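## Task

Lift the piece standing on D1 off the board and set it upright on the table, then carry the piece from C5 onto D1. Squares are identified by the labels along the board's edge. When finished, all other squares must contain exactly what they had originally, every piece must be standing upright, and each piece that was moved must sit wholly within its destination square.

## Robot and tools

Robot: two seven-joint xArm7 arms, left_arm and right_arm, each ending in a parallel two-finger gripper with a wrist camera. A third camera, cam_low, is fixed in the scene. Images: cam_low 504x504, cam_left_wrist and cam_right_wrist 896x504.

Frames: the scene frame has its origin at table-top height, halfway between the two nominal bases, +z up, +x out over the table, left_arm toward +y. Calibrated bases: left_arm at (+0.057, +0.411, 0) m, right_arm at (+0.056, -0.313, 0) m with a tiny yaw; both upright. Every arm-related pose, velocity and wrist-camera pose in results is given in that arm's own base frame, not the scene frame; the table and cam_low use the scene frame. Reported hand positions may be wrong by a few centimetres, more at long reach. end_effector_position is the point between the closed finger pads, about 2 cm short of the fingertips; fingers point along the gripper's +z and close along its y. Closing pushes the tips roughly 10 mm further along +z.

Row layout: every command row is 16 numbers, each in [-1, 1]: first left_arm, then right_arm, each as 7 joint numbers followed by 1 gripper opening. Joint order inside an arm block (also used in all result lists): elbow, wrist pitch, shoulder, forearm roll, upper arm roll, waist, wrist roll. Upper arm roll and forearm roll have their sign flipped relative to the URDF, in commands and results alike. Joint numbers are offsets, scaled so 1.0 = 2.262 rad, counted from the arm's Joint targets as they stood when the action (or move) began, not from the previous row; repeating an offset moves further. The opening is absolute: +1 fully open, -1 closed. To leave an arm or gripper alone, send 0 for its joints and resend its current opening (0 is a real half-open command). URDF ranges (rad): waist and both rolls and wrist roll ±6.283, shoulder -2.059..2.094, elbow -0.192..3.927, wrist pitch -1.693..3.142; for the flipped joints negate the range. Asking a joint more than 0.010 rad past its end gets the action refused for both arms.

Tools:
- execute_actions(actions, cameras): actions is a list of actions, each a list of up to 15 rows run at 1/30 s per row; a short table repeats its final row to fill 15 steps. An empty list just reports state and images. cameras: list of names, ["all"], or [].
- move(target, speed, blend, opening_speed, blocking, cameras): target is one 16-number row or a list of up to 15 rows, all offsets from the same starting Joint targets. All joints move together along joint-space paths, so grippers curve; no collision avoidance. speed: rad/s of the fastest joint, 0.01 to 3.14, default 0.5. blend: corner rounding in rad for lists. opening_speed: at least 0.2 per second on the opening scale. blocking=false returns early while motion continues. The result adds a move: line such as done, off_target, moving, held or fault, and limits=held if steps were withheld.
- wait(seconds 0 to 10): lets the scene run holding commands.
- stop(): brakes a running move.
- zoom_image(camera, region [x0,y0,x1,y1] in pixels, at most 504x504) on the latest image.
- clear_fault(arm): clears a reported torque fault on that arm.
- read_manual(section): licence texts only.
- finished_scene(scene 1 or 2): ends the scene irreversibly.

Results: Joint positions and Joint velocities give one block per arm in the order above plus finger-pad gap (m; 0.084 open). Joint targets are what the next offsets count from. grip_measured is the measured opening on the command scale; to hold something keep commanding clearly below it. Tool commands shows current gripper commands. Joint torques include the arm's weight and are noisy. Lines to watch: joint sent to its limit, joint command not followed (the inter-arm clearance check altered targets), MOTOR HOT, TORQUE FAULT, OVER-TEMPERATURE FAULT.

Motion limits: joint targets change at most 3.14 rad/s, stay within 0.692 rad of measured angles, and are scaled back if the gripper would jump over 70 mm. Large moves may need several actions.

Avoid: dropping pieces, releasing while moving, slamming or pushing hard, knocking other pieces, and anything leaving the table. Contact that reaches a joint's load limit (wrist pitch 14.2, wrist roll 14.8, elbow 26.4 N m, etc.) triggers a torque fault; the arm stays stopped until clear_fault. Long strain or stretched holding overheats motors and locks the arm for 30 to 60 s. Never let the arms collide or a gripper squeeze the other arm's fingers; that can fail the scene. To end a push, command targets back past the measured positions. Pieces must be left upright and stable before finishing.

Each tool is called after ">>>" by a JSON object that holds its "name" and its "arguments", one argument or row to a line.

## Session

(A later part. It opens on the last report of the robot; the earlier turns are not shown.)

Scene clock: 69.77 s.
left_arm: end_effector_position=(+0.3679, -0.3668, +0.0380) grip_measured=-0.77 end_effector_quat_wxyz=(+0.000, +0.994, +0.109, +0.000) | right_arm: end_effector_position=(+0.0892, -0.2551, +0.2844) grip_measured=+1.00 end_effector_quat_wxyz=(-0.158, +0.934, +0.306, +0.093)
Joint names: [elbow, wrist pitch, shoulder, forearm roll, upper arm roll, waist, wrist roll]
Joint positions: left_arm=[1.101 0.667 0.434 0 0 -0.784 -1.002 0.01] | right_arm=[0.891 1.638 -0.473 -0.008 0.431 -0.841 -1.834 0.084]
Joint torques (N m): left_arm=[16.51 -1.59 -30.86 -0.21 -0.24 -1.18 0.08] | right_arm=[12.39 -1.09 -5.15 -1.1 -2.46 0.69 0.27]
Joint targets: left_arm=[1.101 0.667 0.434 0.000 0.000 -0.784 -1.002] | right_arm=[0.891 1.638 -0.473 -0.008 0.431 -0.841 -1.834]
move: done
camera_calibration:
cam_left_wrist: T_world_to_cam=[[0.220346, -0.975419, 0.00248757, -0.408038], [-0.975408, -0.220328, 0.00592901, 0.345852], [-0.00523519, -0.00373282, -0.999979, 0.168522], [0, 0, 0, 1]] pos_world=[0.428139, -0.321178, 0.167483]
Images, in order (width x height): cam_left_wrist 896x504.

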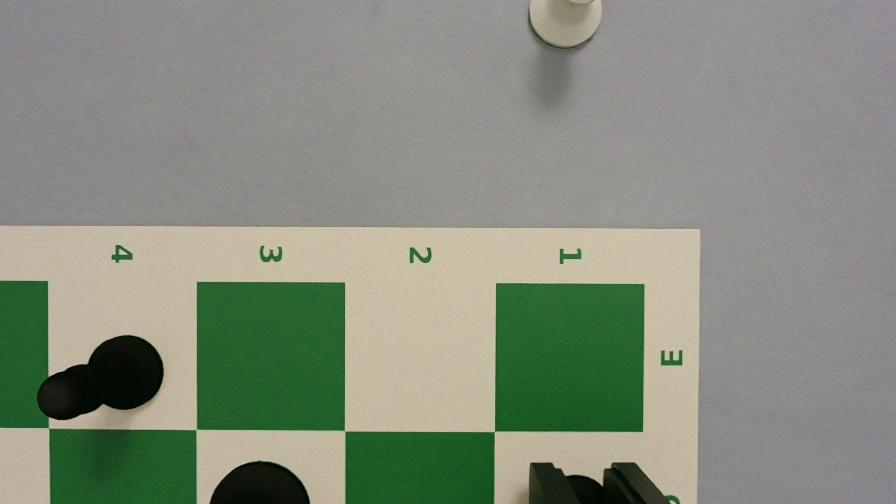

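>>> {"name": "move", "arguments": {
  "target": [-0.0006,-0.0032,0.0026,0,0,0,0,-0.9,0,0,0,0,0,0,0,1],
  "speed": 0.05
}}

>>> {"name": "move", "arguments": {
  "target": [-0.0002,-0.00107,0.00088,0,0,0,0,-0.9,0,0,0,0,0,0,0,1],
  "speed": 0.05
}}

>>> {"name": "move", "arguments": {
  "target": [-0.0001,-0.0006,0.0005,0,0,0,0,-0.9,0,0,0,0,0,0,0,1],
  "speed": 0.05
}}

Scene clock: 71.63 s.
left_arm: end_effector_position=(+0.3678, -0.3667, +0.0350) grip_measured=-0.77 end_effector_quat_wxyz=(+0.000, +0.994, +0.109, +0.000) | right_arm: end_effector_position=(+0.0892, -0.2551, +0.2844) grip_measured=+1.00 end_effector_quat_wxyz=(-0.158, +0.934, +0.306, +0.093)
Joint names: [elbow, wrist pitch, shoulder, forearm roll, upper arm roll, waist, wrist roll]
Joint positions: left_arm=[1.099 0.659 0.44 0 0 -0.784 -1.002 0.01] | right_arm=[0.891 1.638 -0.473 -0.008 0.431 -0.841 -1.834 0.084]
Joint torques (N m): left_arm=[16.75 -1.45 -30.66 -0.11 0.14 -1.37 0.15] | right_arm=[12.31 -1.19 -5.26 -1.09 -2.36 0.53 0.2]
Joint targets: left_arm=[1.099 0.659 0.440 0.000 0.000 -0.784 -1.002] | right_arm=[0.891 1.638 -0.473 -0.008 0.431 -0.841 -1.834]
move: done
camera_calibration:
cam_left_wrist: T_world_to_cam=[[0.220345, -0.975419, 0.00246553, -0.40781], [-0.975407, -0.220328, 0.00602654, 0.345801], [-0.00533518, -0.00373282, -0.999979, 0.165565], [0, 0, 0, 1]] pos_world=[0.428039, -0.320978, 0.164483]

Scene clock: 72.33 s.
left_arm: end_effector_position=(+0.3677, -0.3666, +0.0340) grip_measured=-0.77 end_effector_quat_wxyz=(+0.000, +0.994, +0.109, +0.000) | right_arm: end_effector_position=(+0.0892, -0.2551, +0.2844) grip_measured=+1.00 end_effector_quat_wxyz=(-0.158, +0.934, +0.306, +0.093)
Joint names: [elbow, wrist pitch, shoulder, forearm roll, upper arm roll, waist, wrist roll]
Joint positions: left_arm=[1.099 0.657 0.442 0 0 -0.784 -1.002 0.01] | right_arm=[0.891 1.638 -0.473 -0.008 0.431 -0.841 -1.834 0.084]
Joint torques (N m): left_arm=[16.78 -1.46 -30.83 0.04 0.03 -1.13 0.23] | right_arm=[12.31 -1.19 -5.19 -1.03 -2.46 0.51 0.21]
Joint targets: left_arm=[1.099 0.657 0.442 0.000 0.000 -0.784 -1.002] | right_arm=[0.891 1.638 -0.473 -0.008 0.431 -0.841 -1.834]
move: done
camera_calibration:
cam_left_wrist: T_world_to_cam=[[0.220345, -0.975419, 0.002368, -0.40777], [-0.975407, -0.220328, 0.00600452, 0.345713], [-0.00533518, -0.00363283, -0.999979, 0.164597], [0, 0, 0, 1]] pos_world=[0.427939, -0.320978, 0.163483]

Scene clock: 73.03 s.
left_arm: end_effector_position=(+0.3677, -0.3666, +0.0334) grip_measured=-0.77 end_effector_quat_wxyz=(+0.000, +0.994, +0.109, +0.000) | right_arm: end_effector_position=(+0.0892, -0.2551, +0.2844) grip_measured=+1.00 end_effector_quat_wxyz=(-0.158, +0.934, +0.306, +0.093)
Joint names: [elbow, wrist pitch, shoulder, forearm roll, upper arm roll, waist, wrist roll]
Joint positions: left_arm=[1.099 0.656 0.443 0 0 -0.784 -1.002 0.01] | right_arm=[0.891 1.638 -0.473 -0.008 0.431 -0.841 -1.834 0.084]
Joint torques (N m): left_arm=[16.76 -1.44 -31.02 -0.17 0 -1.07 0.13] | right_arm=[12.31 -1.15 -5.31 -1.09 -2.39 0.53 0.22]
Joint targets: left_arm=[1.099 0.656 0.443 0.000 0.000 -0.784 -1.002] | right_arm=[0.891 1.638 -0.473 -0.008 0.431 -0.841 -1.834]
move: done
camera_calibration:
cam_left_wrist: T_world_to_cam=[[0.220345, -0.975419, 0.002368, -0.407768], [-0.975407, -0.220328, 0.00600452, 0.345716], [-0.00533518, -0.00363283, -0.999979, 0.163997], [0, 0, 0, 1]] pos_world=[0.427939, -0.320978, 0.162883]

>>> {"name": "move", "arguments": {
  "target": [-0.0001,-0.0006,0.0005,0,0,0,0,-0.9,0,0,0,0,0,0,0,1],
  "speed": 0.05
}}

>>> {"name": "move", "arguments": {
  "target": [-0.0001,-0.0006,0.0005,0,0,0,0,-0.9,0,0,0,0,0,0,0,1],
  "speed": 0.05
}}

Scene clock: 74.67 s.
left_arm: end_effector_position=(+0.3677, -0.3666, +0.0329) grip_measured=-0.77 end_effector_quat_wxyz=(+0.000, +0.994, +0.109, +0.000) | right_arm: end_effector_position=(+0.0892, -0.2551, +0.2844) grip_measured=+1.00 end_effector_quat_wxyz=(-0.158, +0.934, +0.306, +0.093)
Joint names: [elbow, wrist pitch, shoulder, forearm roll, upper arm roll, waist, wrist roll]
Joint positions: left_arm=[1.098 0.654 0.444 0 0 -0.784 -1.002 0.01] | right_arm=[0.891 1.638 -0.473 -0.008 0.431 -0.841 -1.834 0.084]
Joint torques (N m): left_arm=[14.66 -1.57 -26.8 0.15 -0.06 -1.13 0.13] | right_arm=[12.3 -1.12 -5.24 -1.13 -2.34 0.58 0.23]
Joint targets: left_arm=[1.098 0.654 0.444 0.000 0.000 -0.784 -1.002] | right_arm=[0.891 1.638 -0.473 -0.008 0.431 -0.841 -1.834]
move: done
camera_calibration:
cam_left_wrist: T_world_to_cam=[[0.220346, -0.975419, 0.00248757, -0.407787], [-0.975408, -0.220328, 0.00592901, 0.345732], [-0.00523519, -0.00373282, -0.999979, 0.163422], [0, 0, 0, 1]] pos_world=[0.427939, -0.320978, 0.162383]

Scene clock: 75.37 s.
left_arm: end_effector_position=(+0.3677, -0.3666, +0.0324) grip_measured=-0.77 end_effector_quat_wxyz=(+0.000, +0.994, +0.109, +0.000) | right_arm: end_effector_position=(+0.0892, -0.2551, +0.2844) grip_measured=+1.00 end_effector_quat_wxyz=(-0.158, +0.934, +0.306, +0.093)
Joint names: [elbow, wrist pitch, shoulder, forearm roll, upper arm roll, waist, wrist roll]
Joint positions: left_arm=[1.098 0.653 0.445 0 0 -0.784 -1.002 0.01] | right_arm=[0.891 1.638 -0.473 -0.008 0.431 -0.841 -1.834 0.084]
Joint torques (N m): left_arm=[10.62 -1.58 -18.11 -0.2 -0.02 -1.3 0.18] | right_arm=[12.32 -1.24 -5.13 -1.11 -2.36 0.67 0.28]
Joint targets: left_arm=[1.098 0.653 0.445 0.000 0.000 -0.784 -1.002] | right_arm=[0.891 1.638 -0.473 -0.008 0.431 -0.841 -1.834]
move: done
camera_calibration:
cam_left_wrist: T_world_to_cam=[[0.220346, -0.975419, 0.00248757, -0.407688], [-0.975408, -0.220328, 0.00592901, 0.345757], [-0.00523519, -0.00373282, -0.999979, 0.162923], [0, 0, 0, 1]] pos_world=[0.427939, -0.320878, 0.161883]

>>> {"name": "move", "arguments": {
  "target": [0.0001,0.0008,-0.0006,0,0,0,0,-0.9,0,0,0,0,0,0,0,1],
  "speed": 0.05
}}

>>> {"name": "move", "arguments": {
  "target": [0,0,0,0,0,0,0,-0.2,0,0,0,0,0,0,0,1],
  "opening_speed": 0.6
}}

>>> {"name": "move", "arguments": {
  "target": [
    [0.02,0.08,-0.0645,0,0,0,0,-0.2,0,0,0,0,0,0,0,1],
    [-0.08,0.13,-0.22,0,0,0,0,-0.2,0,0,0,0,0,0,0,1]
  ],
  "speed": [0.2,0.6],
  "cameras": ["cam_left_wrist"]
}}

Scene clock: 77.43 s.
left_arm: end_effector_position=(+0.3676, -0.3665, +0.0329) grip_measured=-0.77 end_effector_quat_wxyz=(+0.000, +0.994, +0.109, +0.000) | right_arm: end_effector_position=(+0.0892, -0.2551, +0.2844) grip_measured=+1.00 end_effector_quat_wxyz=(-0.158, +0.934, +0.306, +0.093)
Joint names: [elbow, wrist pitch, shoulder, forearm roll, upper arm roll, waist, wrist roll]
Joint positions: left_arm=[1.098 0.655 0.444 0 0 -0.784 -1.002 0.01] | right_arm=[0.891 1.638 -0.473 -0.008 0.431 -0.841 -1.834 0.084]
Joint torques (N m): left_arm=[13.69 -0.34 -28.64 -0.07 -0.14 -1.05 0.16] | right_arm=[12.29 -1.18 -5.27 -1.14 -2.41 0.68 0.14]
Joint targets: left_arm=[1.098 0.655 0.444 0.000 0.000 -0.784 -1.002] | right_arm=[0.891 1.638 -0.473 -0.008 0.431 -0.841 -1.834]
move: done
camera_calibration:
cam_left_wrist: T_world_to_cam=[[0.220344, -0.97542, 0.00212886, -0.40763], [-0.975407, -0.220327, 0.00615552, 0.345717], [-0.00553517, -0.00343284, -0.999979, 0.163646], [0, 0, 0, 1]] pos_world=[0.427939, -0.320878, 0.162382]

Scene clock: 78.83 s.
left_arm: end_effector_position=(+0.3676, -0.3666, +0.0330) grip_measured=-0.22 end_effector_quat_wxyz=(+0.000, +0.994, +0.109, +0.000) | right_arm: end_effector_position=(+0.0892, -0.2551, +0.2844) grip_measured=+1.00 end_effector_quat_wxyz=(-0.158, +0.934, +0.306, +0.093)
Joint names: [elbow, wrist pitch, shoulder, forearm roll, upper arm roll, waist, wrist roll]
Joint positions: left_arm=[1.098 0.655 0.444 0 0 -0.784 -1.002 0.035] | right_arm=[0.891 1.638 -0.473 -0.008 0.431 -0.841 -1.834 0.084]
Joint torques (N m): left_arm=[17.47 -1.47 -33.06 -0.14 0.06 -0.63 0.11] | right_arm=[12.28 -1.16 -5.32 -1 -2.42 0.5 0.16]
Joint targets: left_arm=[1.098 0.655 0.444 0.000 0.000 -0.784 -1.002] | right_arm=[0.891 1.638 -0.473 -0.008 0.431 -0.841 -1.834]
move: done
camera_calibration:
cam_left_wrist: T_world_to_cam=[[0.220344, -0.97542, 0.00222639, -0.407646], [-0.975406, -0.220327, 0.00617755, 0.345712], [-0.00553517, -0.00353283, -0.999978, 0.163714], [0, 0, 0, 1]] pos_world=[0.427939, -0.320878, 0.162482]

Scene clock: 80.83 s.
left_arm: end_effector_position=(+0.3150, -0.3141, +0.1833) grip_measured=-0.22 end_effector_quat_wxyz=(+0.009, +0.994, +0.109, +0.007) | right_arm: end_effector_position=(+0.0892, -0.2551, +0.2844) grip_measured=+1.00 end_effector_quat_wxyz=(-0.158, +0.934, +0.306, +0.093)
Joint names: [elbow, wrist pitch, shoulder, forearm roll, upper arm roll, waist, wrist roll]
Joint positions: left_arm=[0.918 0.949 -0.053 0 0 -0.784 -1.002 0.035] | right_arm=[0.891 1.638 -0.473 -0.008 0.431 -0.841 -1.834 0.084]
Joint torques (N m): left_arm=[19.48 -1.03 -23.23 -0.35 -0.36 -0.9 0.22] | right_arm=[12.3 -1.17 -5.17 -1.11 -2.52 0.53 0.18]
Joint targets: left_arm=[0.918 0.949 -0.054 0.000 0.000 -0.784 -1.002] | right_arm=[0.891 1.638 -0.473 -0.008 0.431 -0.841 -1.834]
move: done
camera_calibration:
cam_left_wrist: T_world_to_cam=[[0.220079, -0.97525, 0.0212612, -0.348568], [-0.975426, -0.220248, -0.00592945, 0.307161], [0.0104654, -0.0194338, -0.999756, 0.303777], [0, 0, 0, 1]] pos_world=[0.373147, -0.266386, 0.312936]
Images, in order (width x height): cam_left_wrist 896x504.

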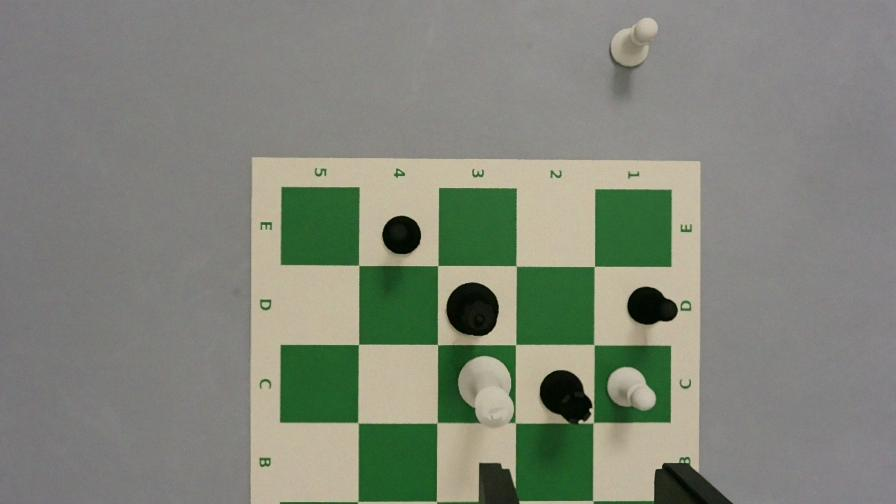

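>>> {"name": "zoom_image", "arguments": {
  "camera": "cam_left_wrist",
  "region": [560, 220, 740, 400]
}}

Scaled by 2.800 from the camera's 896x504 image, which has a finer 1280x720 frame.

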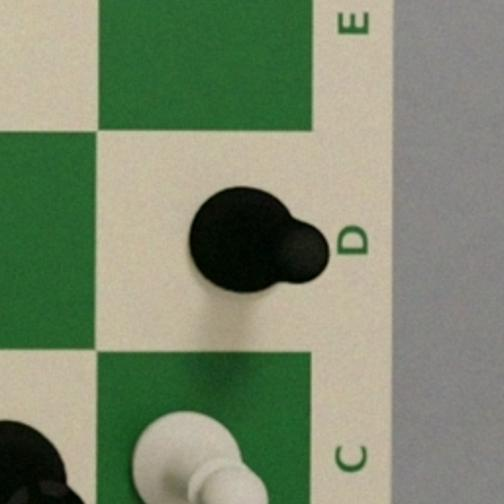

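>>> {"name": "finished_scene", "arguments": {
  "scene": 1
}}

The scene is finished: the task was done.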